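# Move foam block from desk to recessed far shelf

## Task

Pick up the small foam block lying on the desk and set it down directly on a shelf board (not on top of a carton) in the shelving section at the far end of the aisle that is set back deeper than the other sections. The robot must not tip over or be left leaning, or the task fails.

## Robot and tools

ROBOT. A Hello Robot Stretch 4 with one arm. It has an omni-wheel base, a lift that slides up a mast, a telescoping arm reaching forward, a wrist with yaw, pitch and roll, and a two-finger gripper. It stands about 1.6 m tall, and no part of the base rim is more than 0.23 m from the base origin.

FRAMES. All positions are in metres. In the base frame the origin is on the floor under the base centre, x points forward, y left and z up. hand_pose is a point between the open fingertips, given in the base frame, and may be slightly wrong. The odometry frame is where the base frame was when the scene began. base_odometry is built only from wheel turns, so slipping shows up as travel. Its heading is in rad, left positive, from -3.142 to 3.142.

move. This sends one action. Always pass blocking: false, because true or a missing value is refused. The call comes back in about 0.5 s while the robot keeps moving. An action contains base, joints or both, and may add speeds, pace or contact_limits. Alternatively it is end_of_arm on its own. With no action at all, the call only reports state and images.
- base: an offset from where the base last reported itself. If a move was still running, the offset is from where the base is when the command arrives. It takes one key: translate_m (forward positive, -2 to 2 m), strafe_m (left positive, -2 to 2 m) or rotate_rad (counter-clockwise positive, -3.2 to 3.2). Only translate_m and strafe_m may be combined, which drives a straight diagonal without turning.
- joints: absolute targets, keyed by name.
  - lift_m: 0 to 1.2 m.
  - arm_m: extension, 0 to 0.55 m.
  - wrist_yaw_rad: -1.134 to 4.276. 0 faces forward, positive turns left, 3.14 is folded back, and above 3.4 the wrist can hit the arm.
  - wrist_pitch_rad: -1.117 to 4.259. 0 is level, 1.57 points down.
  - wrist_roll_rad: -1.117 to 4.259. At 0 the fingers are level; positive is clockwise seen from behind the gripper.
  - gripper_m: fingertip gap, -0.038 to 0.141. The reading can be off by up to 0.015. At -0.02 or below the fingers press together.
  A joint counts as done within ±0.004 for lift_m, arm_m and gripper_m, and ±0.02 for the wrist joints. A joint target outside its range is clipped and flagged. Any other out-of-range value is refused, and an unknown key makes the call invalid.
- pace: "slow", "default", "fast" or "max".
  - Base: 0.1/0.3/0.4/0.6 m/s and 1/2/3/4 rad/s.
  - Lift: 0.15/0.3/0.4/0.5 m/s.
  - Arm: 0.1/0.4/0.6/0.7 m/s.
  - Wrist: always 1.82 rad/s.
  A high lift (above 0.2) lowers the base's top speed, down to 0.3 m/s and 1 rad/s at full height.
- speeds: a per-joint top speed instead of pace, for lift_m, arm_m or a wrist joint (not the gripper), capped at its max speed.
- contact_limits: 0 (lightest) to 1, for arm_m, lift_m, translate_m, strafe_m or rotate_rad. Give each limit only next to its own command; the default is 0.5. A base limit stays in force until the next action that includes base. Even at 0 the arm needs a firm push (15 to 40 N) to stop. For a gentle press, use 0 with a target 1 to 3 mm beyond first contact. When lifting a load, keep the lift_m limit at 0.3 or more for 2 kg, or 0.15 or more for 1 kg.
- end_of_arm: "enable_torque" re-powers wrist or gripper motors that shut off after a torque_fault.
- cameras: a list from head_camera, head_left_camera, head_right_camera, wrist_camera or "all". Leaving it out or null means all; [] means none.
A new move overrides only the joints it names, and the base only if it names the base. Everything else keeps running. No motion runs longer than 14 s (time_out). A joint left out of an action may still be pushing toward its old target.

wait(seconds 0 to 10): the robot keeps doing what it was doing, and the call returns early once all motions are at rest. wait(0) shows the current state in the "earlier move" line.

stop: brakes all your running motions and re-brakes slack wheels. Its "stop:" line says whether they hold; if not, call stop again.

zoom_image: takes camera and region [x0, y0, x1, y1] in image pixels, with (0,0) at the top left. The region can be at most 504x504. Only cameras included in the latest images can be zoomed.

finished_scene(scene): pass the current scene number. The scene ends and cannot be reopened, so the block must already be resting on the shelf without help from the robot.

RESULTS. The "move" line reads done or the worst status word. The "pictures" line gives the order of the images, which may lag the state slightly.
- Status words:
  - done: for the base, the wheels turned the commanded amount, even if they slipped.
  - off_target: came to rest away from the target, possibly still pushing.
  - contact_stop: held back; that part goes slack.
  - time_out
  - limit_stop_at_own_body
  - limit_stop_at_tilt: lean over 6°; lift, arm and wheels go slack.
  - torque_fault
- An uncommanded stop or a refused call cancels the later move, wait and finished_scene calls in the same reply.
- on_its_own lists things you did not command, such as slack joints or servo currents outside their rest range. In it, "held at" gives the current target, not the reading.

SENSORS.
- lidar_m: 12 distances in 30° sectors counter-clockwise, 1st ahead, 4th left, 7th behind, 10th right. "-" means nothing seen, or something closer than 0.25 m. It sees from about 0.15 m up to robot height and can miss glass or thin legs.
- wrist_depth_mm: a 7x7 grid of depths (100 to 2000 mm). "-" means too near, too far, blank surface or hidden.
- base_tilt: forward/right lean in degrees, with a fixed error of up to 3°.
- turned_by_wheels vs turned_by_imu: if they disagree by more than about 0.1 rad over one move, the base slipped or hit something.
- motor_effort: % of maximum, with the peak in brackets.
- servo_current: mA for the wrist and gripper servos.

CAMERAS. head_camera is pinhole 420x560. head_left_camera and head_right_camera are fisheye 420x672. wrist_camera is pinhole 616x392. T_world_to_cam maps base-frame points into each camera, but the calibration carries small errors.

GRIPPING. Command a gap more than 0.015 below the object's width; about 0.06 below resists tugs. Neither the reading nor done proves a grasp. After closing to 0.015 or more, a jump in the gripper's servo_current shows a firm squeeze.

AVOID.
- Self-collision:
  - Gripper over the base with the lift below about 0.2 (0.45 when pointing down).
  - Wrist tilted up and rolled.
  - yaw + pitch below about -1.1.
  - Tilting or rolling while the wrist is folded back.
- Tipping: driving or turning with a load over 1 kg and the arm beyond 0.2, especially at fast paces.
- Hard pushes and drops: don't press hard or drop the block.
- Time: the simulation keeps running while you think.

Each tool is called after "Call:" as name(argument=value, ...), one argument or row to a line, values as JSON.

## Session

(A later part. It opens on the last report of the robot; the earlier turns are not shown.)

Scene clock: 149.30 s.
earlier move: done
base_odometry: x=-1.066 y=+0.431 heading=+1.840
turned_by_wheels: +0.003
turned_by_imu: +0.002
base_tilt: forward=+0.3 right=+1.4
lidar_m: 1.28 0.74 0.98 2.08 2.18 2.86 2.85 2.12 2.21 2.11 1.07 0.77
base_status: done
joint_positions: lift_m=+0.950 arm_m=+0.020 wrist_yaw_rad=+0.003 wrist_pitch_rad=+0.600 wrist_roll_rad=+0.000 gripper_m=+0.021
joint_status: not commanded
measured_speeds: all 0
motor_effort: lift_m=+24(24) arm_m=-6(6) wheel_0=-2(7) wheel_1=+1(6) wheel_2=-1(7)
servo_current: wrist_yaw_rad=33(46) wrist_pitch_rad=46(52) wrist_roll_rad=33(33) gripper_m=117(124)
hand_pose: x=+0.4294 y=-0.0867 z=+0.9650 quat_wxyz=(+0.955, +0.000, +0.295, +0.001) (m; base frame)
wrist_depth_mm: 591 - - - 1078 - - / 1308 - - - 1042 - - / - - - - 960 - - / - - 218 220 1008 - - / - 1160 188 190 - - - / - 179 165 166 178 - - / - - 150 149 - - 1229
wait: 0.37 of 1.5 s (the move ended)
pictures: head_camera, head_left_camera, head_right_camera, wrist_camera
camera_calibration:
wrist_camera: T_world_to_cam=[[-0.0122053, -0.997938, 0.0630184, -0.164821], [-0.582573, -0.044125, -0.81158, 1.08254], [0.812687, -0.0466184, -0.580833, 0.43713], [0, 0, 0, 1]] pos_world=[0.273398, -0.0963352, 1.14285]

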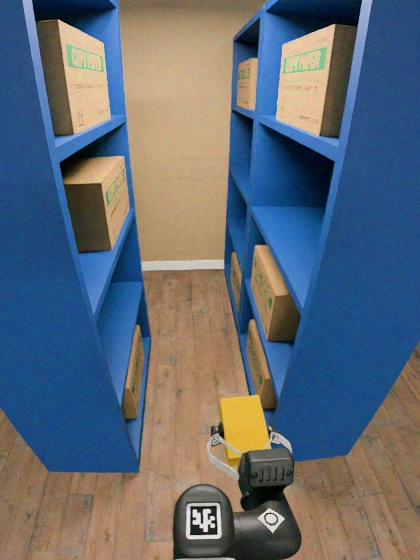

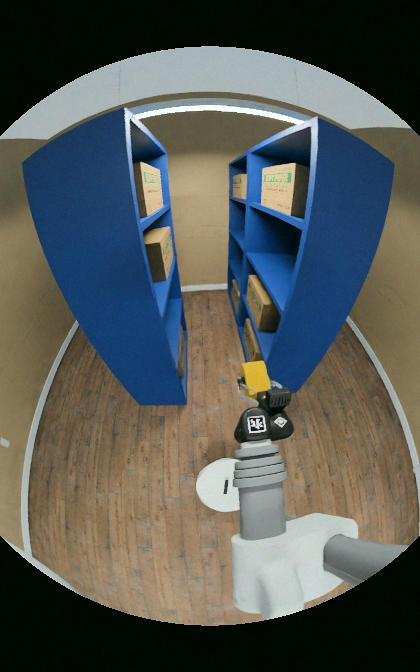

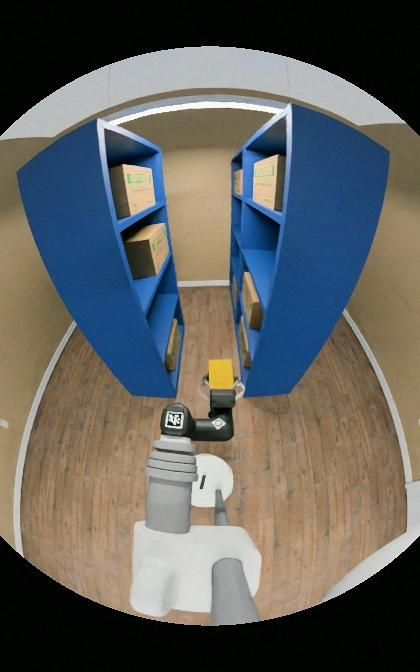

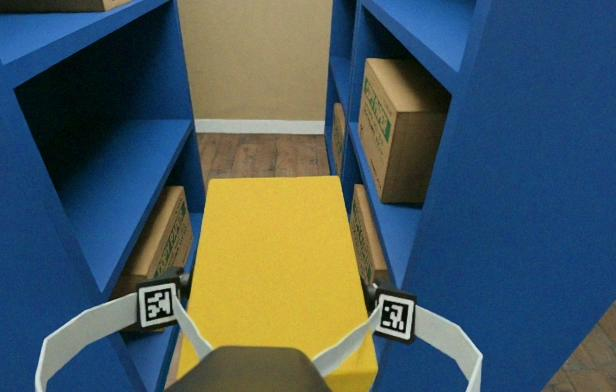

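Call:
move(
  base={"rotate_rad": 0.055},
  blocking=false,
  cameras=[],
)

Call:
wait(
  seconds=1,
  cameras=[],
)

Call:
move(
  base={"translate_m": 0.35, "strafe_m": -0.07},
  blocking=false,
  cameras=[],
)

Call:
wait(
  seconds=3,
  cameras=["head_camera"],
)

Call:
move(
  base={"translate_m": 1.1},
  contact_limits={"translate_m": 0.3},
  pace="default",
  blocking=false,
  cameras=[],
)

Call:
wait(
  seconds=6,
)

Scene clock: 200.00 s.
move: moving
base_odometry: x=-1.066 y=+0.431 heading=+1.894
turned_by_wheels: +0.055
turned_by_imu: +0.053
base_tilt: forward=+0.4 right=+1.5
lidar_m: 1.02 0.75 2.15 2.06 2.18 2.98 2.87 2.17 2.22 2.13 0.99 0.76
base_status: rotate_rad moving
joint_positions: lift_m=+0.950 arm_m=+0.020 wrist_yaw_rad=+0.003 wrist_pitch_rad=+0.600 wrist_roll_rad=+0.000 gripper_m=+0.021
joint_status: not commanded
measured_speeds: all 0
motor_effort: lift_m=+24(24) arm_m=-6(6) wheel_0=-4(5) wheel_1=-3(4) wheel_2=+0(7)
servo_current: wrist_yaw_rad=39(39) wrist_pitch_rad=59(59) wrist_roll_rad=26(33) gripper_m=124(124)
hand_pose: x=+0.4294 y=-0.0867 z=+0.9650 quat_wxyz=(+0.955, +0.000, +0.295, +0.001) (m; base frame)
wrist_depth_mm: 539 - - - - - - / 521 - - - 1118 904 - / - - - - 1118 878 - / - - 224 220 1025 946 - / - - 193 190 - - - / - 176 165 166 178 - - / - - 147 149 - - -
pictures: none
No camera images: "cameras" was empty.

Scene clock: 200.13 s.
earlier move: done
base_odometry: x=-1.066 y=+0.431 heading=+1.894
turned_by_wheels: +0.000
turned_by_imu: +0.000
base_tilt: forward=+0.3 right=+1.4
lidar_m: 1.02 0.75 2.16 2.07 2.18 2.99 2.87 2.17 2.20 2.12 1.02 0.78
base_status: done
joint_positions: lift_m=+0.950 arm_m=+0.020 wrist_yaw_rad=+0.003 wrist_pitch_rad=+0.600 wrist_roll_rad=+0.000 gripper_m=+0.021
joint_status: not commanded
measured_speeds: all 0
motor_effort: lift_m=+24(24) arm_m=-6(6) wheel_0=-4(5) wheel_1=-1(4) wheel_2=+0(7)
servo_current: wrist_yaw_rad=39(39) wrist_pitch_rad=46(59) wrist_roll_rad=26(33) gripper_m=117(124)
hand_pose: x=+0.4294 y=-0.0867 z=+0.9650 quat_wxyz=(+0.955, +0.000, +0.295, +0.001) (m; base frame)
wrist_depth_mm: 535 691 - - - - - / 521 - - - 1138 904 - / - - - - 1098 878 - / - - 224 219 1025 946 - / - - 193 190 - - - / - 176 165 166 178 - - / - - 147 149 - - -
wait: 0.13 of 1 s (the move ended)
pictures: none
No camera images: "cameras" was empty.

Scene clock: 200.63 s.
move: moving
base_odometry: x=-1.071 y=+0.464 heading=+1.895
turned_by_wheels: +0.000
turned_by_imu: +0.000
base_tilt: forward=+0.3 right=+1.4
lidar_m: 1.01 0.70 1.00 2.07 2.18 3.02 2.93 2.18 2.20 2.13 0.97 0.75
base_status: translate_m moving; strafe_m moving
joint_positions: lift_m=+0.950 arm_m=+0.020 wrist_yaw_rad=+0.003 wrist_pitch_rad=+0.600 wrist_roll_rad=+0.000 gripper_m=+0.021
joint_status: not commanded
measured_speeds: translate_m=+0.123 strafe_m=-0.025 rotate_rad=+0.000 lift_m=+0.000 arm_m=+0.000 wrist_yaw_rad=+0.000 wrist_pitch_rad=+0.000 wrist_roll_rad=+0.000
motor_effort: lift_m=+24(24) arm_m=-6(6) wheel_0=+8(8) wheel_1=+3(4) wheel_2=-9(9)
servo_current: wrist_yaw_rad=26(46) wrist_pitch_rad=39(65) wrist_roll_rad=20(33) gripper_m=111(124)
hand_pose: x=+0.4294 y=-0.0867 z=+0.9650 quat_wxyz=(+0.955, +0.000, +0.295, +0.001) (m; base frame)
wrist_depth_mm: 591 - - - - - - / 539 - - - 1138 621 - / - - - - 1025 854 - / - - 224 219 1008 931 - / - 1138 193 190 - - - / - 179 165 167 178 - - / - - 147 149 - - -
pictures: none
No camera images: "cameras" was empty.

Scene clock: 202.80 s.
earlier move: done
base_odometry: x=-1.111 y=+0.785 heading=+1.895
turned_by_wheels: +0.000
turned_by_imu: -0.001
base_tilt: forward=+0.4 right=+1.4
lidar_m: 1.29 0.51 0.54 2.14 2.26 3.12 3.28 2.59 2.13 2.05 0.51 0.46
base_status: done
joint_positions: lift_m=+0.950 arm_m=+0.020 wrist_yaw_rad=+0.003 wrist_pitch_rad=+0.600 wrist_roll_rad=+0.000 gripper_m=+0.021
joint_status: not commanded
measured_speeds: all 0
motor_effort: lift_m=+24(24) arm_m=-6(6) wheel_0=+1(9) wheel_1=+2(5) wheel_2=+1(10)
servo_current: wrist_yaw_rad=46(46) wrist_pitch_rad=39(65) wrist_roll_rad=26(33) gripper_m=124(130)
hand_pose: x=+0.4294 y=-0.0867 z=+0.9650 quat_wxyz=(+0.955, +0.000, +0.295, +0.001) (m; base frame)
wrist_depth_mm: 609 - - - 946 - - / - - - - 976 - - / - - - - 854 683 - / - - 224 219 732 580 - / - 1078 189 190 707 621 621 / - 181 165 166 179 699 - / 788 1008 150 149 - - -
wait: 2.17 of 3 s (the move ended)
pictures: head_camera

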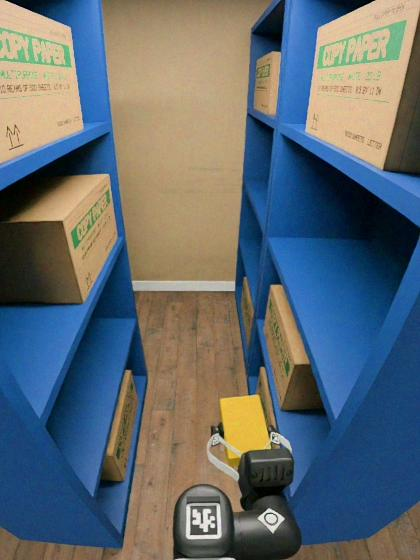

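Scene clock: 203.30 s.
move: moving
base_odometry: x=-1.122 y=+0.816 heading=+1.895
turned_by_wheels: +0.000
turned_by_imu: +0.000
base_tilt: forward=+0.3 right=+1.4
lidar_m: 1.27 0.44 0.48 2.12 2.23 3.10 2.83 2.60 2.14 2.06 0.46 0.42
base_status: translate_m moving
joint_positions: lift_m=+0.950 arm_m=+0.020 wrist_yaw_rad=+0.003 wrist_pitch_rad=+0.600 wrist_roll_rad=+0.000 gripper_m=+0.021
joint_status: not commanded
measured_speeds: translate_m=+0.124 strafe_m=-0.001 rotate_rad=+0.006 lift_m=+0.000 arm_m=+0.000 wrist_yaw_rad=+0.000 wrist_pitch_rad=+0.000 wrist_roll_rad=+0.000
motor_effort: lift_m=+24(24) arm_m=-6(6) wheel_0=+5(7) wheel_1=+6(6) wheel_2=-10(10)
servo_current: wrist_yaw_rad=39(46) wrist_pitch_rad=39(46) wrist_roll_rad=26(33) gripper_m=124(130)
contact_limits: translate_m 0.3
hand_pose: x=+0.4294 y=-0.0867 z=+0.9650 quat_wxyz=(+0.955, +0.000, +0.295, +0.001) (m; base frame)
wrist_depth_mm: 627 - - 1808 - - - / - - - - 904 - - / - - - - 842 715 - / - - 225 219 691 574 - / - - 192 190 676 591 597 / - 181 165 167 180 668 668 / 798 1008 150 149 - - -
pictures: none
No camera images: "cameras" was empty.

Scene clock: 207.97 s.
earlier move: done
base_odometry: x=-1.462 y=+1.828 heading=+1.895
turned_by_wheels: +0.000
turned_by_imu: -0.002
base_tilt: forward=+0.4 right=+1.3
lidar_m: 1.11 1.09 0.30 0.30 0.32 0.47 - 0.36 0.26 0.25 0.27 0.39
base_status: done
joint_positions: lift_m=+0.950 arm_m=+0.020 wrist_yaw_rad=+0.003 wrist_pitch_rad=+0.600 wrist_roll_rad=+0.000 gripper_m=+0.021
joint_status: not commanded
measured_speeds: all 0
motor_effort: lift_m=+24(24) arm_m=-6(6) wheel_0=+1(7) wheel_1=+2(7) wheel_2=+1(10)
servo_current: wrist_yaw_rad=26(46) wrist_pitch_rad=46(65) wrist_roll_rad=26(33) gripper_m=111(130)
contact_limits: translate_m 0.3
hand_pose: x=+0.4294 y=-0.0867 z=+0.9650 quat_wxyz=(+0.955, +0.000, +0.295, +0.001) (m; base frame)
wrist_depth_mm: - - - - - - - / - - - - 842 473 484 / - - - - - 370 343 / - - 212 213 - - 287 / 1255 - 188 190 - - - / 1308 176 166 167 178 - - / 1138 1205 150 149 - - -
wait: 4.67 of 6 s (the move ended)
pictures: head_camera, head_left_camera, head_right_camera, wrist_camera
camera_calibration:
wrist_camera: T_world_to_cam=[[-0.0122631, -0.997942, 0.0629371, -0.164712], [-0.582573, -0.0440253, -0.811585, 1.08256], [0.812686, -0.0466181, -0.580835, 0.437132], [0, 0, 0, 1]] pos_world=[0.273398, -0.0963351, 1.14285]

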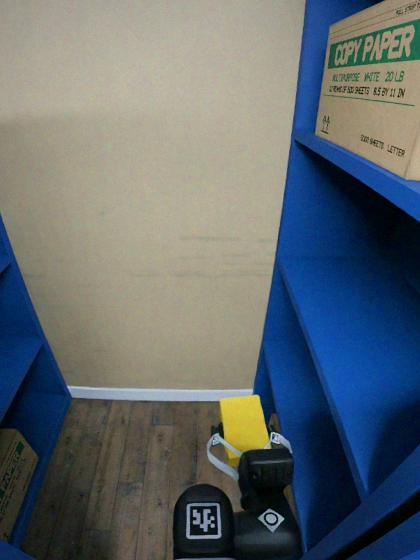

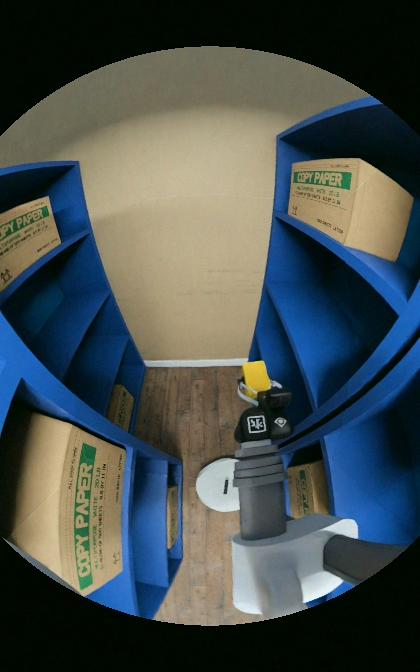

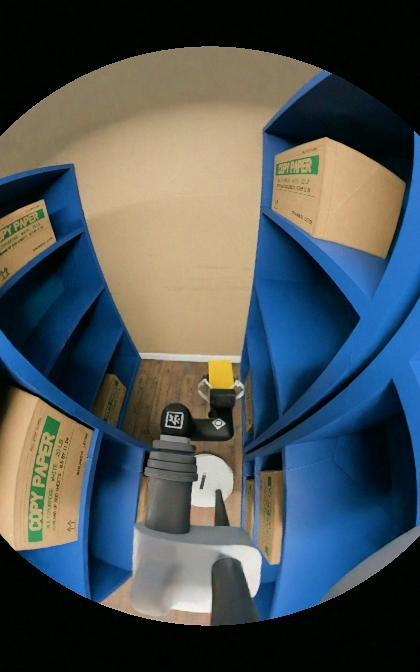

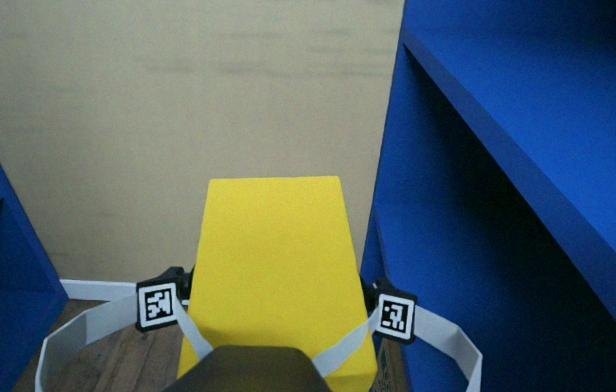

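Call:
move(
  base={"translate_m": 0.48},
  joints={"lift_m": 1.12},
  blocking=false,
  cameras=[],
)

Call:
wait(
  seconds=4,
  cameras=[],
)

Call:
move(
  base={"rotate_rad": 1.57},
  blocking=false,
  cameras=[],
)

Call:
wait(
  seconds=4,
)

Scene clock: 229.63 s.
move: moving
base_odometry: x=-1.472 y=+1.859 heading=+1.895
turned_by_wheels: +0.000
turned_by_imu: -0.001
base_tilt: forward=+0.4 right=+1.5
lidar_m: 1.07 1.10 0.32 0.30 0.30 0.48 - 0.38 0.27 0.25 0.26 0.40
base_status: translate_m moving
joint_positions: lift_m=+0.989 arm_m=+0.020 wrist_yaw_rad=+0.003 wrist_pitch_rad=+0.600 wrist_roll_rad=+0.000 gripper_m=+0.021
joint_status: lift_m moving
measured_speeds: translate_m=+0.124 strafe_m=-0.001 rotate_rad=+0.005 lift_m=+0.149 arm_m=+0.000 wrist_yaw_rad=+0.000 wrist_pitch_rad=+0.000 wrist_roll_rad=+0.000
motor_effort: lift_m=+25(27) arm_m=-6(6) wheel_0=+5(7) wheel_1=+5(7) wheel_2=-8(9)
servo_current: wrist_yaw_rad=39(46) wrist_pitch_rad=52(52) wrist_roll_rad=26(33) gripper_m=117(130)
hand_pose: x=+0.4294 y=-0.0867 z=+1.0043 quat_wxyz=(+0.955, +0.000, +0.295, +0.001) (m; base frame)
wrist_depth_mm: - - - - 778 - - / - - - - 676 530 539 / - - - - - 430 415 / - - 211 213 - 353 324 / - - 187 190 - - 278 / 1281 175 165 167 178 - - / 1182 1205 150 149 - - -
pictures: none
No camera images: "cameras" was empty.

Scene clock: 232.23 s.
earlier move: done
base_odometry: x=-1.615 y=+2.283 heading=+1.895
turned_by_wheels: +0.000
turned_by_imu: -0.001
base_tilt: forward=+0.5 right=+1.3
lidar_m: 0.46 0.66 0.74 0.76 0.42 0.45 1.05 0.38 0.26 0.25 0.27 0.39
base_status: done
joint_positions: lift_m=+1.120 arm_m=+0.020 wrist_yaw_rad=+0.003 wrist_pitch_rad=+0.600 wrist_roll_rad=+0.000 gripper_m=+0.021
joint_status: all done
measured_speeds: all 0
motor_effort: lift_m=+24(27) arm_m=-6(6) wheel_0=+2(7) wheel_1=+1(7) wheel_2=+0(10)
servo_current: wrist_yaw_rad=39(46) wrist_pitch_rad=33(59) wrist_roll_rad=26(33) gripper_m=117(130)
hand_pose: x=+0.4294 y=-0.0867 z=+1.1350 quat_wxyz=(+0.955, +0.000, +0.295, +0.001) (m; base frame)
wrist_depth_mm: 382 375 375 370 370 362 324 / 407 410 410 404 402 387 347 / 449 452 449 442 445 407 382 / - - 217 219 - 436 424 / - - 188 190 - 462 452 / - 176 166 166 180 404 394 / - - 147 149 615 359 349
wait: 2.60 of 4 s (the move ended)
pictures: none
No camera images: "cameras" was empty.

Scene clock: 232.73 s.
move: moving
base_odometry: x=-1.615 y=+2.283 heading=+2.057
turned_by_wheels: +0.162
turned_by_imu: +0.159
base_tilt: forward=+0.5 right=+1.3
lidar_m: 0.46 0.72 0.75 0.66 0.39 0.58 0.74 0.31 0.25 0.25 0.29 0.49
base_status: rotate_rad moving
joint_positions: lift_m=+1.120 arm_m=+0.020 wrist_yaw_rad=+0.003 wrist_pitch_rad=+0.600 wrist_roll_rad=+0.000 gripper_m=+0.021
joint_status: not commanded
measured_speeds: translate_m=-0.001 strafe_m=+0.002 rotate_rad=+0.617 lift_m=+0.000 arm_m=+0.000 wrist_yaw_rad=+0.000 wrist_pitch_rad=+0.000 wrist_roll_rad=+0.000
motor_effort: lift_m=+24(24) arm_m=-6(6) wheel_0=-5(7) wheel_1=-3(6) wheel_2=-7(7)
servo_current: wrist_yaw_rad=39(46) wrist_pitch_rad=39(46) wrist_roll_rad=33(33) gripper_m=124(130)
hand_pose: x=+0.4294 y=-0.0867 z=+1.1350 quat_wxyz=(+0.955, +0.000, +0.295, +0.001) (m; base frame)
wrist_depth_mm: 410 389 377 368 357 343 338 / 445 433 415 399 389 373 362 / - 462 455 439 427 407 387 / - - 211 219 459 449 397 / - - 188 190 - - 421 / - 176 166 167 179 492 407 / - - 147 149 - 559 364
pictures: none
No camera images: "cameras" was empty.

Scene clock: 234.77 s.
earlier move: done
base_odometry: x=-1.615 y=+2.283 heading=-2.818
turned_by_wheels: +1.408
turned_by_imu: +1.389
base_tilt: forward=+0.4 right=+1.4
lidar_m: 0.49 0.38 0.44 1.12 0.40 0.29 0.25 0.29 0.38 0.63 0.68 0.77
base_status: done
joint_positions: lift_m=+1.120 arm_m=+0.020 wrist_yaw_rad=+0.003 wrist_pitch_rad=+0.600 wrist_roll_rad=+0.000 gripper_m=+0.021
joint_status: not commanded
measured_speeds: all 0
motor_effort: lift_m=+24(24) arm_m=-6(6) wheel_0=-2(7) wheel_1=-2(7) wheel_2=-1(8)
servo_current: wrist_yaw_rad=39(52) wrist_pitch_rad=52(52) wrist_roll_rad=33(33) gripper_m=111(130)
hand_pose: x=+0.4294 y=-0.0867 z=+1.1350 quat_wxyz=(+0.955, +0.000, +0.295, +0.001) (m; base frame)
wrist_depth_mm: 469 - - - - - - / 500 - - - - - - / 539 - - - - - 741 / 500 - 211 213 - - - / 508 - 188 190 - - - / 484 176 165 166 178 931 809 / 480 - 147 149 - 146 -
wait: 2.03 of 4 s (the move ended)
pictures: head_camera, head_left_camera, head_right_camera, wrist_camera
camera_calibration:
wrist_camera: T_world_to_cam=[[-0.0122631, -0.997942, 0.0629371, -0.175411], [-0.582573, -0.0440253, -0.811585, 1.22053], [0.812686, -0.0466181, -0.580835, 0.535874], [0, 0, 0, 1]] pos_world=[0.273398, -0.0963351, 1.31285]

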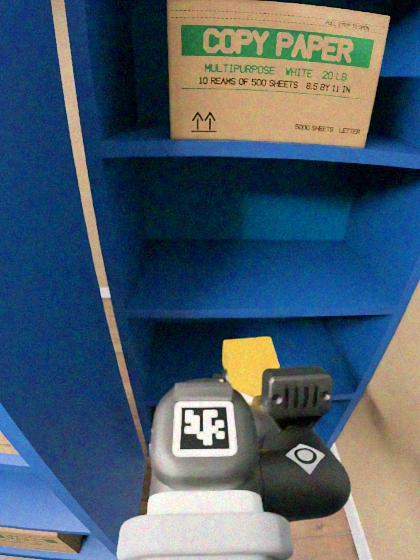

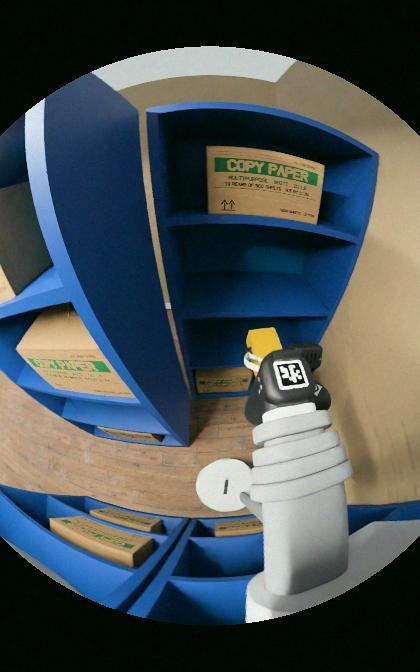

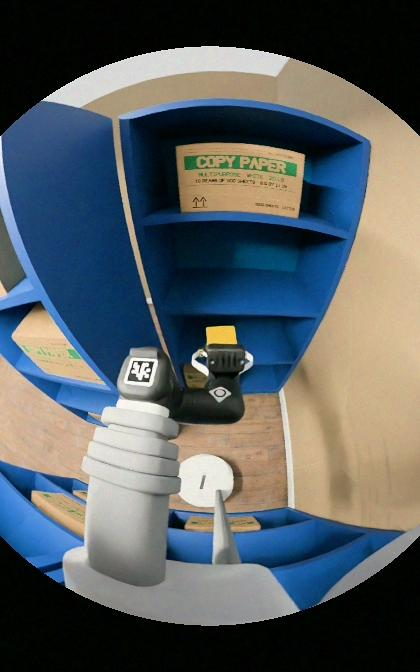

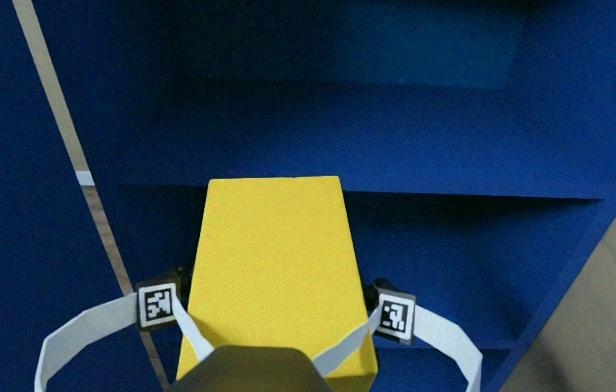

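Call:
move(
  base={"translate_m": 0.12},
  joints={"arm_m": 0.48},
  contact_limits={"arm_m": 0.2},
  blocking=false,
  cameras=[],
)

Call:
wait(
  seconds=4,
  cameras=["head_camera","head_right_camera","wrist_camera"],
)

Scene clock: 248.53 s.
move: moving
base_odometry: x=-1.645 y=+2.273 heading=-2.818
turned_by_wheels: +0.000
turned_by_imu: -0.001
base_tilt: forward=+0.4 right=+1.4
lidar_m: 0.70 0.36 0.37 1.12 0.44 0.33 0.30 0.32 0.42 0.63 0.69 0.75
base_status: translate_m moving
joint_positions: lift_m=+1.120 arm_m=+0.072 wrist_yaw_rad=+0.003 wrist_pitch_rad=+0.600 wrist_roll_rad=+0.000 gripper_m=+0.021
joint_status: arm_m moving
measured_speeds: translate_m=+0.124 strafe_m=+0.001 rotate_rad=-0.003 lift_m=+0.000 arm_m=+0.198 wrist_yaw_rad=+0.000 wrist_pitch_rad=+0.000 wrist_roll_rad=+0.000
motor_effort: lift_m=+24(24) arm_m=+6(9) wheel_0=+7(7) wheel_1=+4(8) wheel_2=-9(11)
servo_current: wrist_yaw_rad=39(46) wrist_pitch_rad=39(52) wrist_roll_rad=33(33) gripper_m=117(130)
contact_limits: arm_m 0.2
hand_pose: x=+0.4814 y=-0.0867 z=+1.1350 quat_wxyz=(+0.955, +0.000, +0.295, +0.001) (m; base frame)
wrist_depth_mm: 459 - - - - - - / 466 - - - - 878 - / 496 - - - - - - / 517 - 211 213 - - - / - - 188 190 - - - / - 175 165 166 178 960 - / - - 147 149 - - -
pictures: none
No camera images: "cameras" was empty.

Scene clock: 250.47 s.
earlier move: done
base_odometry: x=-1.728 y=+2.245 heading=-2.818
turned_by_wheels: +0.000
turned_by_imu: +0.000
base_tilt: forward=+0.4 right=+1.4
lidar_m: 0.61 0.37 0.33 0.81 0.57 0.41 0.38 0.40 0.54 0.64 0.67 0.66
base_status: done
joint_positions: lift_m=+1.120 arm_m=+0.480 wrist_yaw_rad=+0.003 wrist_pitch_rad=+0.600 wrist_roll_rad=+0.000 gripper_m=+0.021
joint_status: all done
measured_speeds: all 0
motor_effort: lift_m=+24(24) arm_m=+6(9) wheel_0=+1(7) wheel_1=+2(8) wheel_2=-1(11)
servo_current: wrist_yaw_rad=33(46) wrist_pitch_rad=39(59) wrist_roll_rad=26(39) gripper_m=111(130)
contact_limits: arm_m 0.2
hand_pose: x=+0.8890 y=-0.0867 z=+1.1350 quat_wxyz=(+0.955, +0.000, +0.295, +0.001) (m; base frame)
wrist_depth_mm: 359 355 355 353 353 353 355 / 389 387 387 387 387 384 384 / 421 424 427 427 424 424 421 / 439 469 224 219 473 473 469 / 418 436 193 190 439 449 449 / 368 181 166 167 180 389 392 / 315 325 150 149 320 320 349
wait: 1.93 of 4 s (the move ended)
pictures: head_camera, head_right_camera, wrist_camera
camera_calibration:
wrist_camera: T_world_to_cam=[[-0.0122623, -0.997942, 0.0629378, -0.169778], [-0.58262, -0.0440236, -0.811551, 1.48821], [0.812652, -0.0466204, -0.580882, 0.162531], [0, 0, 0, 1]] pos_world=[0.732898, -0.0963351, 1.31285]

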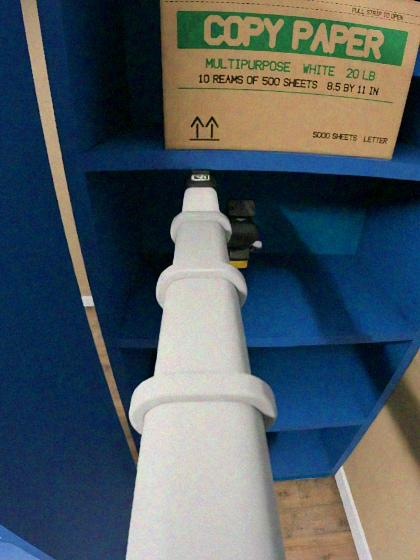

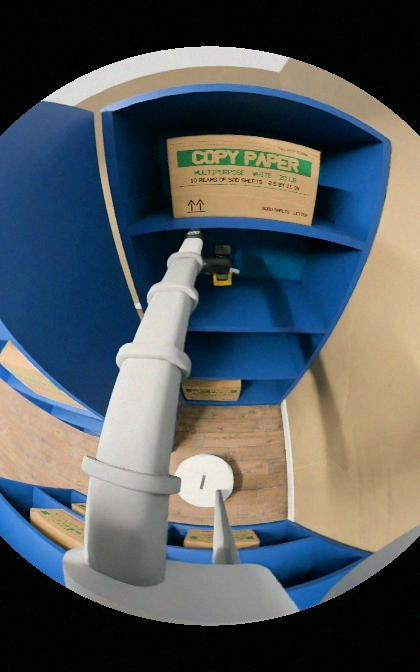

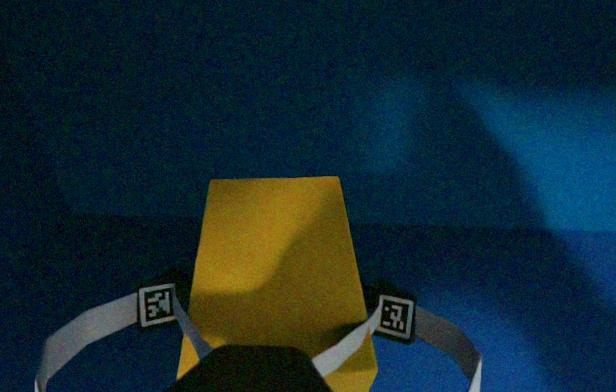

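Call:
move(
  joints={"lift_m": 1.022},
  contact_limits={"lift_m": 0.1},
  pace="slow",
  blocking=false,
  cameras=[],
)

Call:
wait(
  seconds=2,
  cameras=["head_right_camera","wrist_camera"],
)

Call:
zoom_image(
  camera="head_right_camera",
  region=[180, 225, 290, 335],
)

Scene clock: 259.97 s.
move: moving
base_odometry: x=-1.728 y=+2.245 heading=-2.818
turned_by_wheels: +0.000
turned_by_imu: -0.001
base_tilt: forward=+0.5 right=+1.4
lidar_m: 0.61 0.38 0.31 0.79 0.56 0.42 0.37 0.44 0.58 0.62 0.68 0.66
base_status: not commanded
joint_positions: lift_m=+1.094 arm_m=+0.480 wrist_yaw_rad=+0.003 wrist_pitch_rad=+0.600 wrist_roll_rad=+0.000 gripper_m=+0.021
joint_status: lift_m moving
measured_speeds: translate_m=+0.000 strafe_m=+0.000 rotate_rad=+0.000 lift_m=-0.099 arm_m=+0.000 wrist_yaw_rad=+0.000 wrist_pitch_rad=+0.000 wrist_roll_rad=+0.000
motor_effort: lift_m=+12(22) arm_m=+6(6) wheel_0=+1(1) wheel_1=+2(2) wheel_2=-1(1)
servo_current: wrist_yaw_rad=33(39) wrist_pitch_rad=33(52) wrist_roll_rad=26(26) gripper_m=111(130)
contact_limits: arm_m 0.2; lift_m 0.1
hand_pose: x=+0.8890 y=-0.0867 z=+1.1097 quat_wxyz=(+0.955, +0.000, +0.295, +0.001) (m; base frame)
wrist_depth_mm: 359 355 355 355 353 353 357 / 389 389 389 389 384 384 384 / 418 427 424 424 427 424 421 / 439 462 225 219 462 462 466 / 402 410 193 190 430 430 433 / 345 180 166 166 180 366 366 / 293 303 150 149 298 300 325
pictures: none
No camera images: "cameras" was empty.

Scene clock: 261.17 s.
earlier move: done
base_odometry: x=-1.728 y=+2.245 heading=-2.818
turned_by_wheels: +0.000
turned_by_imu: +0.000
base_tilt: forward=+0.3 right=+1.4
lidar_m: 0.62 0.37 0.30 0.82 0.59 0.42 0.38 0.41 0.56 0.64 0.67 0.67
base_status: not commanded
joint_positions: lift_m=+1.022 arm_m=+0.480 wrist_yaw_rad=+0.003 wrist_pitch_rad=+0.600 wrist_roll_rad=+0.000 gripper_m=+0.021
joint_status: all done
measured_speeds: all 0
motor_effort: lift_m=+14(22) arm_m=+6(6) wheel_0=+1(1) wheel_1=+2(2) wheel_2=-1(1)
servo_current: wrist_yaw_rad=33(46) wrist_pitch_rad=46(52) wrist_roll_rad=33(39) gripper_m=111(130)
contact_limits: arm_m 0.2; lift_m 0.1
hand_pose: x=+0.8890 y=-0.0867 z=+1.0379 quat_wxyz=(+0.955, +0.000, +0.295, +0.001) (m; base frame)
wrist_depth_mm: 362 355 355 353 353 353 355 / 389 387 389 387 387 384 382 / 415 421 424 424 424 421 421 / 362 368 224 219 384 392 397 / 301 303 193 190 317 319 324 / 255 180 165 166 180 271 271 / 216 226 150 149 227 228 241
wait: 1.20 of 2 s (the move ended)
pictures: head_right_camera, wrist_camera
camera_calibration:
wrist_camera: T_world_to_cam=[[-0.0122623, -0.997942, 0.0629378, -0.163667], [-0.58262, -0.0440236, -0.811551, 1.40941], [0.812652, -0.0466204, -0.580882, 0.106127], [0, 0, 0, 1]] pos_world=[0.732898, -0.0963351, 1.21575]

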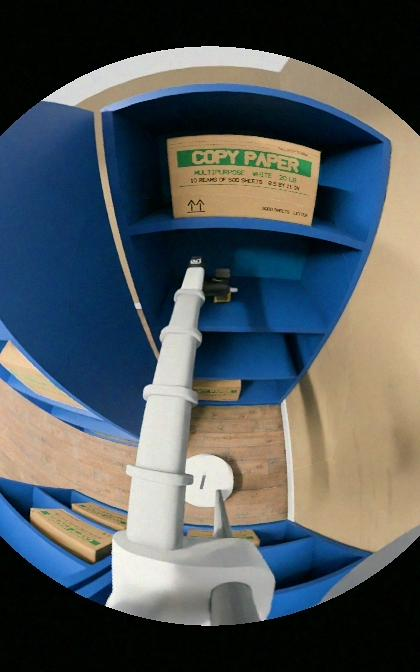

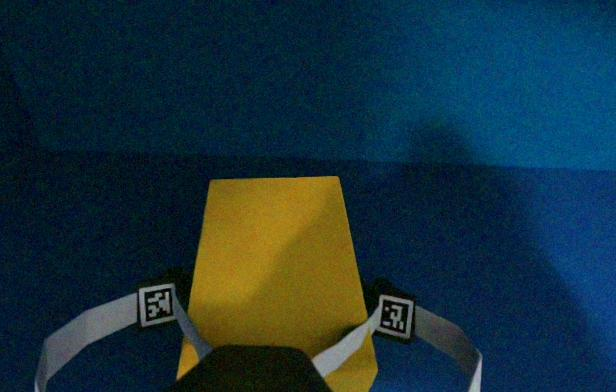

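Scaled by 4.582 from the camera's 420x672 image, which has a finer 600x960 frame.

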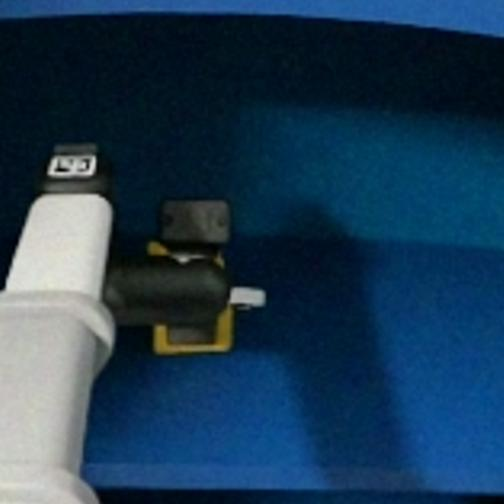

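Call:
move(
  joints={"lift_m": 1.009},
  contact_limits={"lift_m": 0.05},
  pace="slow",
  blocking=false,
  cameras=[],
)

Call:
wait(
  seconds=1,
  cameras=["wrist_camera"],
)

Scene clock: 268.17 s.
move: moving
base_odometry: x=-1.728 y=+2.245 heading=-2.818
turned_by_wheels: +0.000
turned_by_imu: -0.001
base_tilt: forward=+0.5 right=+1.3
lidar_m: 0.60 0.36 0.33 0.81 0.60 0.41 0.38 0.42 0.56 0.64 0.66 0.66
base_status: not commanded
joint_positions: lift_m=+1.009 arm_m=+0.480 wrist_yaw_rad=+0.003 wrist_pitch_rad=+0.600 wrist_roll_rad=+0.000 gripper_m=+0.021
joint_status: lift_m moving
measured_speeds: translate_m=+0.000 strafe_m=+0.000 rotate_rad=+0.000 lift_m=-0.003 arm_m=+0.000 wrist_yaw_rad=+0.000 wrist_pitch_rad=+0.000 wrist_roll_rad=+0.000
motor_effort: lift_m=+11(15) arm_m=+6(6) wheel_0=+1(1) wheel_1=+2(2) wheel_2=-1(1)
servo_current: wrist_yaw_rad=33(39) wrist_pitch_rad=46(59) wrist_roll_rad=26(33) gripper_m=124(124)
contact_limits: arm_m 0.2; lift_m 0.05
hand_pose: x=+0.8890 y=-0.0867 z=+1.0249 quat_wxyz=(+0.955, +0.000, +0.295, +0.001) (m; base frame)
wrist_depth_mm: 362 355 355 353 353 353 357 / 389 389 387 387 387 384 384 / 413 413 418 415 415 418 421 / 342 345 224 219 359 366 370 / 282 287 192 190 297 301 303 / 239 181 165 166 180 254 256 / 203 212 150 149 213 214 226
pictures: none
No camera images: "cameras" was empty.

Scene clock: 268.47 s.
earlier move: done
base_odometry: x=-1.728 y=+2.245 heading=-2.818
turned_by_wheels: +0.000
turned_by_imu: +0.000
base_tilt: forward=+0.2 right=+1.4
lidar_m: 0.61 0.37 0.33 0.77 0.58 0.41 0.37 0.42 0.56 0.64 0.66 0.66
base_status: not commanded
joint_positions: lift_m=+1.009 arm_m=+0.480 wrist_yaw_rad=+0.003 wrist_pitch_rad=+0.600 wrist_roll_rad=+0.000 gripper_m=+0.021
joint_status: all done
measured_speeds: all 0
motor_effort: lift_m=+14(15) arm_m=+6(6) wheel_0=+1(1) wheel_1=+2(2) wheel_2=-1(1)
servo_current: wrist_yaw_rad=33(46) wrist_pitch_rad=39(59) wrist_roll_rad=20(33) gripper_m=111(124)
contact_limits: arm_m 0.2; lift_m 0.05
hand_pose: x=+0.8890 y=-0.0867 z=+1.0249 quat_wxyz=(+0.955, +0.000, +0.295, +0.001) (m; base frame)
wrist_depth_mm: 359 355 355 355 353 353 357 / 389 389 392 387 384 387 384 / 410 415 418 421 418 421 421 / 342 345 224 218 359 366 373 / 281 286 193 190 298 300 303 / 239 180 165 166 180 255 256 / 203 211 150 149 213 214 227
wait: 0.30 of 1 s (the move ended)
pictures: wrist_camera
camera_calibration:
wrist_camera: T_world_to_cam=[[-0.0122623, -0.997942, 0.0629378, -0.162849], [-0.58262, -0.0440236, -0.811551, 1.39886], [0.812652, -0.0466204, -0.580882, 0.0985758], [0, 0, 0, 1]] pos_world=[0.732898, -0.0963351, 1.20275]

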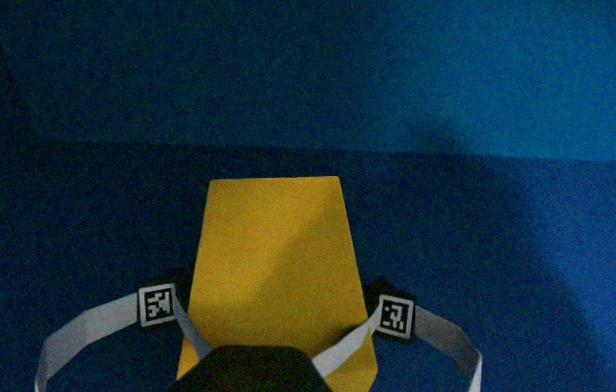

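Call:
move(
  joints={"lift_m": 1.002},
  contact_limits={"lift_m": 0.05},
  pace="slow",
  blocking=false,
  cameras=["wrist_camera"],
)

Call:
move(
  joints={"gripper_m": 0.135},
  blocking=false,
  cameras=[],
)

Call:
wait(
  seconds=1.6,
  cameras=["wrist_camera"],
)

Call:
move(
  joints={"lift_m": 1.12},
  blocking=false,
  cameras=[],
)

Call:
wait(
  seconds=0.8,
  cameras=["wrist_camera"],
)

Scene clock: 277.83 s.
move: moving
base_odometry: x=-1.728 y=+2.245 heading=-2.818
turned_by_wheels: +0.000
turned_by_imu: -0.001
base_tilt: forward=+0.2 right=+1.3
lidar_m: 0.63 0.36 0.29 0.81 0.56 0.42 0.39 0.42 0.54 0.63 0.67 0.65
base_status: not commanded
joint_positions: lift_m=+1.003 arm_m=+0.480 wrist_yaw_rad=+0.003 wrist_pitch_rad=+0.600 wrist_roll_rad=+0.000 gripper_m=+0.021
joint_status: lift_m moving
measured_speeds: all 0
motor_effort: lift_m=+12(15) arm_m=+6(6) wheel_0=+1(1) wheel_1=+2(3) wheel_2=-1(1)
servo_current: wrist_yaw_rad=46(46) wrist_pitch_rad=52(52) wrist_roll_rad=26(33) gripper_m=111(124)
contact_limits: arm_m 0.2; lift_m 0.05
hand_pose: x=+0.8890 y=-0.0867 z=+1.0180 quat_wxyz=(+0.955, +0.000, +0.295, +0.001) (m; base frame)
wrist_depth_mm: 357 355 355 351 353 353 357 / 387 389 387 387 387 387 382 / 407 410 413 418 415 418 421 / 336 338 225 220 355 362 364 / 276 279 192 190 291 294 297 / 236 180 164 165 181 249 251 / 144 208 149 148 208 209 222
pictures: wrist_camera
camera_calibration:
wrist_camera: T_world_to_cam=[[-0.0122623, -0.997942, 0.0629378, -0.162414], [-0.58262, -0.0440236, -0.811551, 1.39326], [0.812652, -0.0466204, -0.580882, 0.0945677], [0, 0, 0, 1]] pos_world=[0.732898, -0.0963351, 1.19585]

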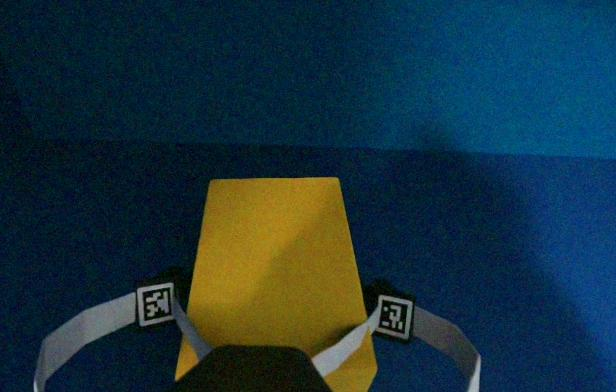

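Scene clock: 278.33 s.
move: moving
base_odometry: x=-1.728 y=+2.245 heading=-2.818
turned_by_wheels: +0.000
turned_by_imu: +0.000
base_tilt: forward=+0.3 right=+1.5
lidar_m: 0.62 0.37 0.31 0.83 0.57 0.41 0.39 0.42 0.55 0.62 0.67 0.66
base_status: not commanded
joint_positions: lift_m=+1.003 arm_m=+0.480 wrist_yaw_rad=+0.003 wrist_pitch_rad=+0.600 wrist_roll_rad=+0.000 gripper_m=+0.041
joint_status: gripper_m moving; the others done
measured_speeds: all 0
motor_effort: lift_m=+12(12) arm_m=+6(6) wheel_0=+1(1) wheel_1=+2(2) wheel_2=-1(1)
servo_current: wrist_yaw_rad=52(52) wrist_pitch_rad=46(59) wrist_roll_rad=33(33) gripper_m=33(117)
contact_limits: arm_m 0.2; lift_m 0.05
hand_pose: x=+0.8890 y=-0.0867 z=+1.0180 quat_wxyz=(+0.955, +0.000, +0.295, +0.001) (m; base frame)
wrist_depth_mm: 357 353 353 357 357 357 364 / 384 382 387 387 389 389 389 / 404 415 415 415 418 424 427 / 342 345 320 224 359 366 370 / 281 285 196 194 296 298 301 / 239 186 171 169 181 252 253 / 202 209 152 155 210 211 223
pictures: none
No camera images: "cameras" was empty.

Scene clock: 279.90 s.
earlier move: done
base_odometry: x=-1.728 y=+2.245 heading=-2.818
turned_by_wheels: +0.000
turned_by_imu: +0.000
base_tilt: forward=+0.3 right=+1.4
lidar_m: 0.61 0.37 0.30 0.80 0.58 0.41 0.40 0.42 0.56 0.62 0.67 0.65
base_status: not commanded
joint_positions: lift_m=+1.003 arm_m=+0.480 wrist_yaw_rad=+0.002 wrist_pitch_rad=+0.598 wrist_roll_rad=+0.000 gripper_m=+0.135
joint_status: all done
measured_speeds: all 0
motor_effort: lift_m=+12(12) arm_m=+6(6) wheel_0=+1(1) wheel_1=+2(3) wheel_2=-1(1)
servo_current: wrist_yaw_rad=26(52) wrist_pitch_rad=46(59) wrist_roll_rad=26(33) gripper_m=46(117)
contact_limits: arm_m 0.2; lift_m 0.05
hand_pose: x=+0.8893 y=-0.0870 z=+1.0185 quat_wxyz=(+0.956, +0.000, +0.294, +0.001) (m; base frame)
wrist_depth_mm: 355 351 353 355 355 357 362 / 382 382 384 384 387 387 387 / 407 413 418 421 424 424 424 / 353 359 366 373 377 382 392 / 291 294 220 213 309 312 315 / 243 198 179 185 196 260 264 / 213 211 163 163 217 224 232
wait: 1.57 of 1.6 s (the move ended)
pictures: wrist_camera
camera_calibration:
wrist_camera: T_world_to_cam=[[-0.0134865, -0.997926, 0.06294, -0.16163], [-0.580783, -0.0434213, -0.8129, 1.39368], [0.813947, -0.0475177, -0.578993, 0.0914632], [0, 0, 0, 1]] pos_world=[0.732799, -0.0964331, 1.19605]

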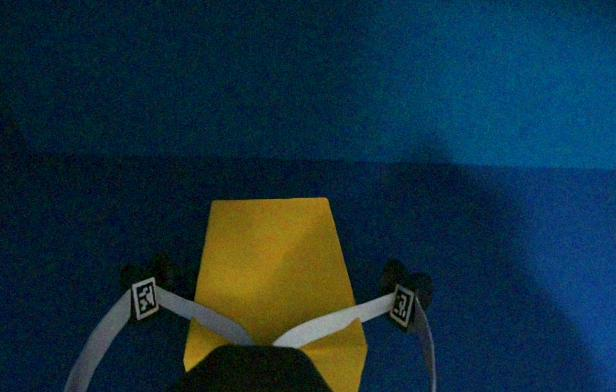

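Scene clock: 280.40 s.
move: moving
base_odometry: x=-1.728 y=+2.245 heading=-2.818
turned_by_wheels: +0.000
turned_by_imu: +0.000
base_tilt: forward=+0.5 right=+1.4
lidar_m: 0.62 0.38 0.31 0.78 0.60 0.42 0.39 0.42 0.53 0.63 0.69 0.66
base_status: not commanded
joint_positions: lift_m=+1.041 arm_m=+0.480 wrist_yaw_rad=+0.002 wrist_pitch_rad=+0.599 wrist_roll_rad=+0.000 gripper_m=+0.135
joint_status: lift_m moving
measured_speeds: translate_m=+0.000 strafe_m=+0.000 rotate_rad=+0.000 lift_m=+0.149 arm_m=+0.000 wrist_yaw_rad=+0.000 wrist_pitch_rad=+0.001 wrist_roll_rad=+0.000
motor_effort: lift_m=+26(26) arm_m=+6(6) wheel_0=+1(1) wheel_1=+2(2) wheel_2=-1(1)
servo_current: wrist_yaw_rad=33(39) wrist_pitch_rad=46(52) wrist_roll_rad=26(33) gripper_m=33(52)
contact_limits: arm_m 0.2
hand_pose: x=+0.8890 y=-0.0870 z=+1.0564 quat_wxyz=(+0.955, +0.000, +0.295, +0.001) (m; base frame)
wrist_depth_mm: 357 355 355 355 359 355 362 / 387 387 387 389 389 389 392 / 424 427 427 427 430 430 430 / 387 389 399 402 410 415 424 / 320 327 263 246 336 340 345 / 273 198 208 210 204 290 290 / 243 236 190 187 247 250 257
pictures: none
No camera images: "cameras" was empty.

Scene clock: 281.20 s.
earlier move: moving
base_odometry: x=-1.728 y=+2.245 heading=-2.818
turned_by_wheels: +0.000
turned_by_imu: +0.000
base_tilt: forward=+0.3 right=+1.5
lidar_m: 0.62 0.38 0.30 0.81 0.60 0.41 0.40 0.40 0.56 0.64 0.68 0.64
base_status: not commanded
joint_positions: lift_m=+1.120 arm_m=+0.480 wrist_yaw_rad=+0.002 wrist_pitch_rad=+0.599 wrist_roll_rad=+0.000 gripper_m=+0.135
joint_status: lift_m moving
measured_speeds: all 0
motor_effort: lift_m=+24(28) arm_m=+6(6) wheel_0=+1(1) wheel_1=+2(2) wheel_2=-1(1)
servo_current: wrist_yaw_rad=33(46) wrist_pitch_rad=46(52) wrist_roll_rad=26(33) gripper_m=39(52)
contact_limits: arm_m 0.2
hand_pose: x=+0.8890 y=-0.0870 z=+1.1351 quat_wxyz=(+0.955, +0.000, +0.295, +0.001) (m; base frame)
wrist_depth_mm: 359 355 355 357 357 355 362 / 387 387 389 389 389 389 389 / 424 427 427 427 430 430 430 / 449 462 473 473 477 477 480 / 418 439 445 433 439 445 449 / 368 196 317 319 204 389 392 / 327 325 329 - 336 338 347
wait: 0.80 s; no rest
pictures: wrist_camera
camera_calibration:
wrist_camera: T_world_to_cam=[[-0.0133701, -0.997926, 0.0629658, -0.1691], [-0.582248, -0.0434242, -0.811851, 1.48832], [0.812902, -0.0475162, -0.580459, 0.161783], [0, 0, 0, 1]] pos_world=[0.732799, -0.0964331, 1.31285]

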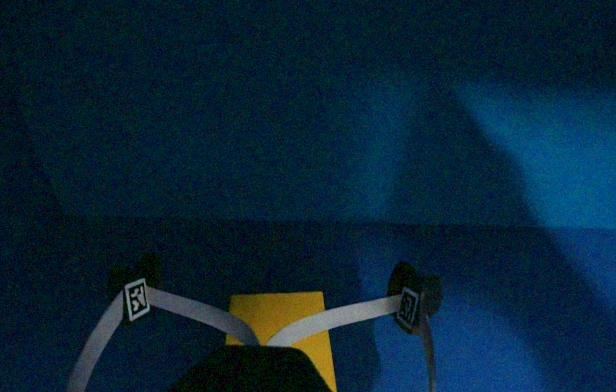

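Block rests on the shelf.

Call:
finished_scene(
  scene=1,
)

The scene is finished: the task was done.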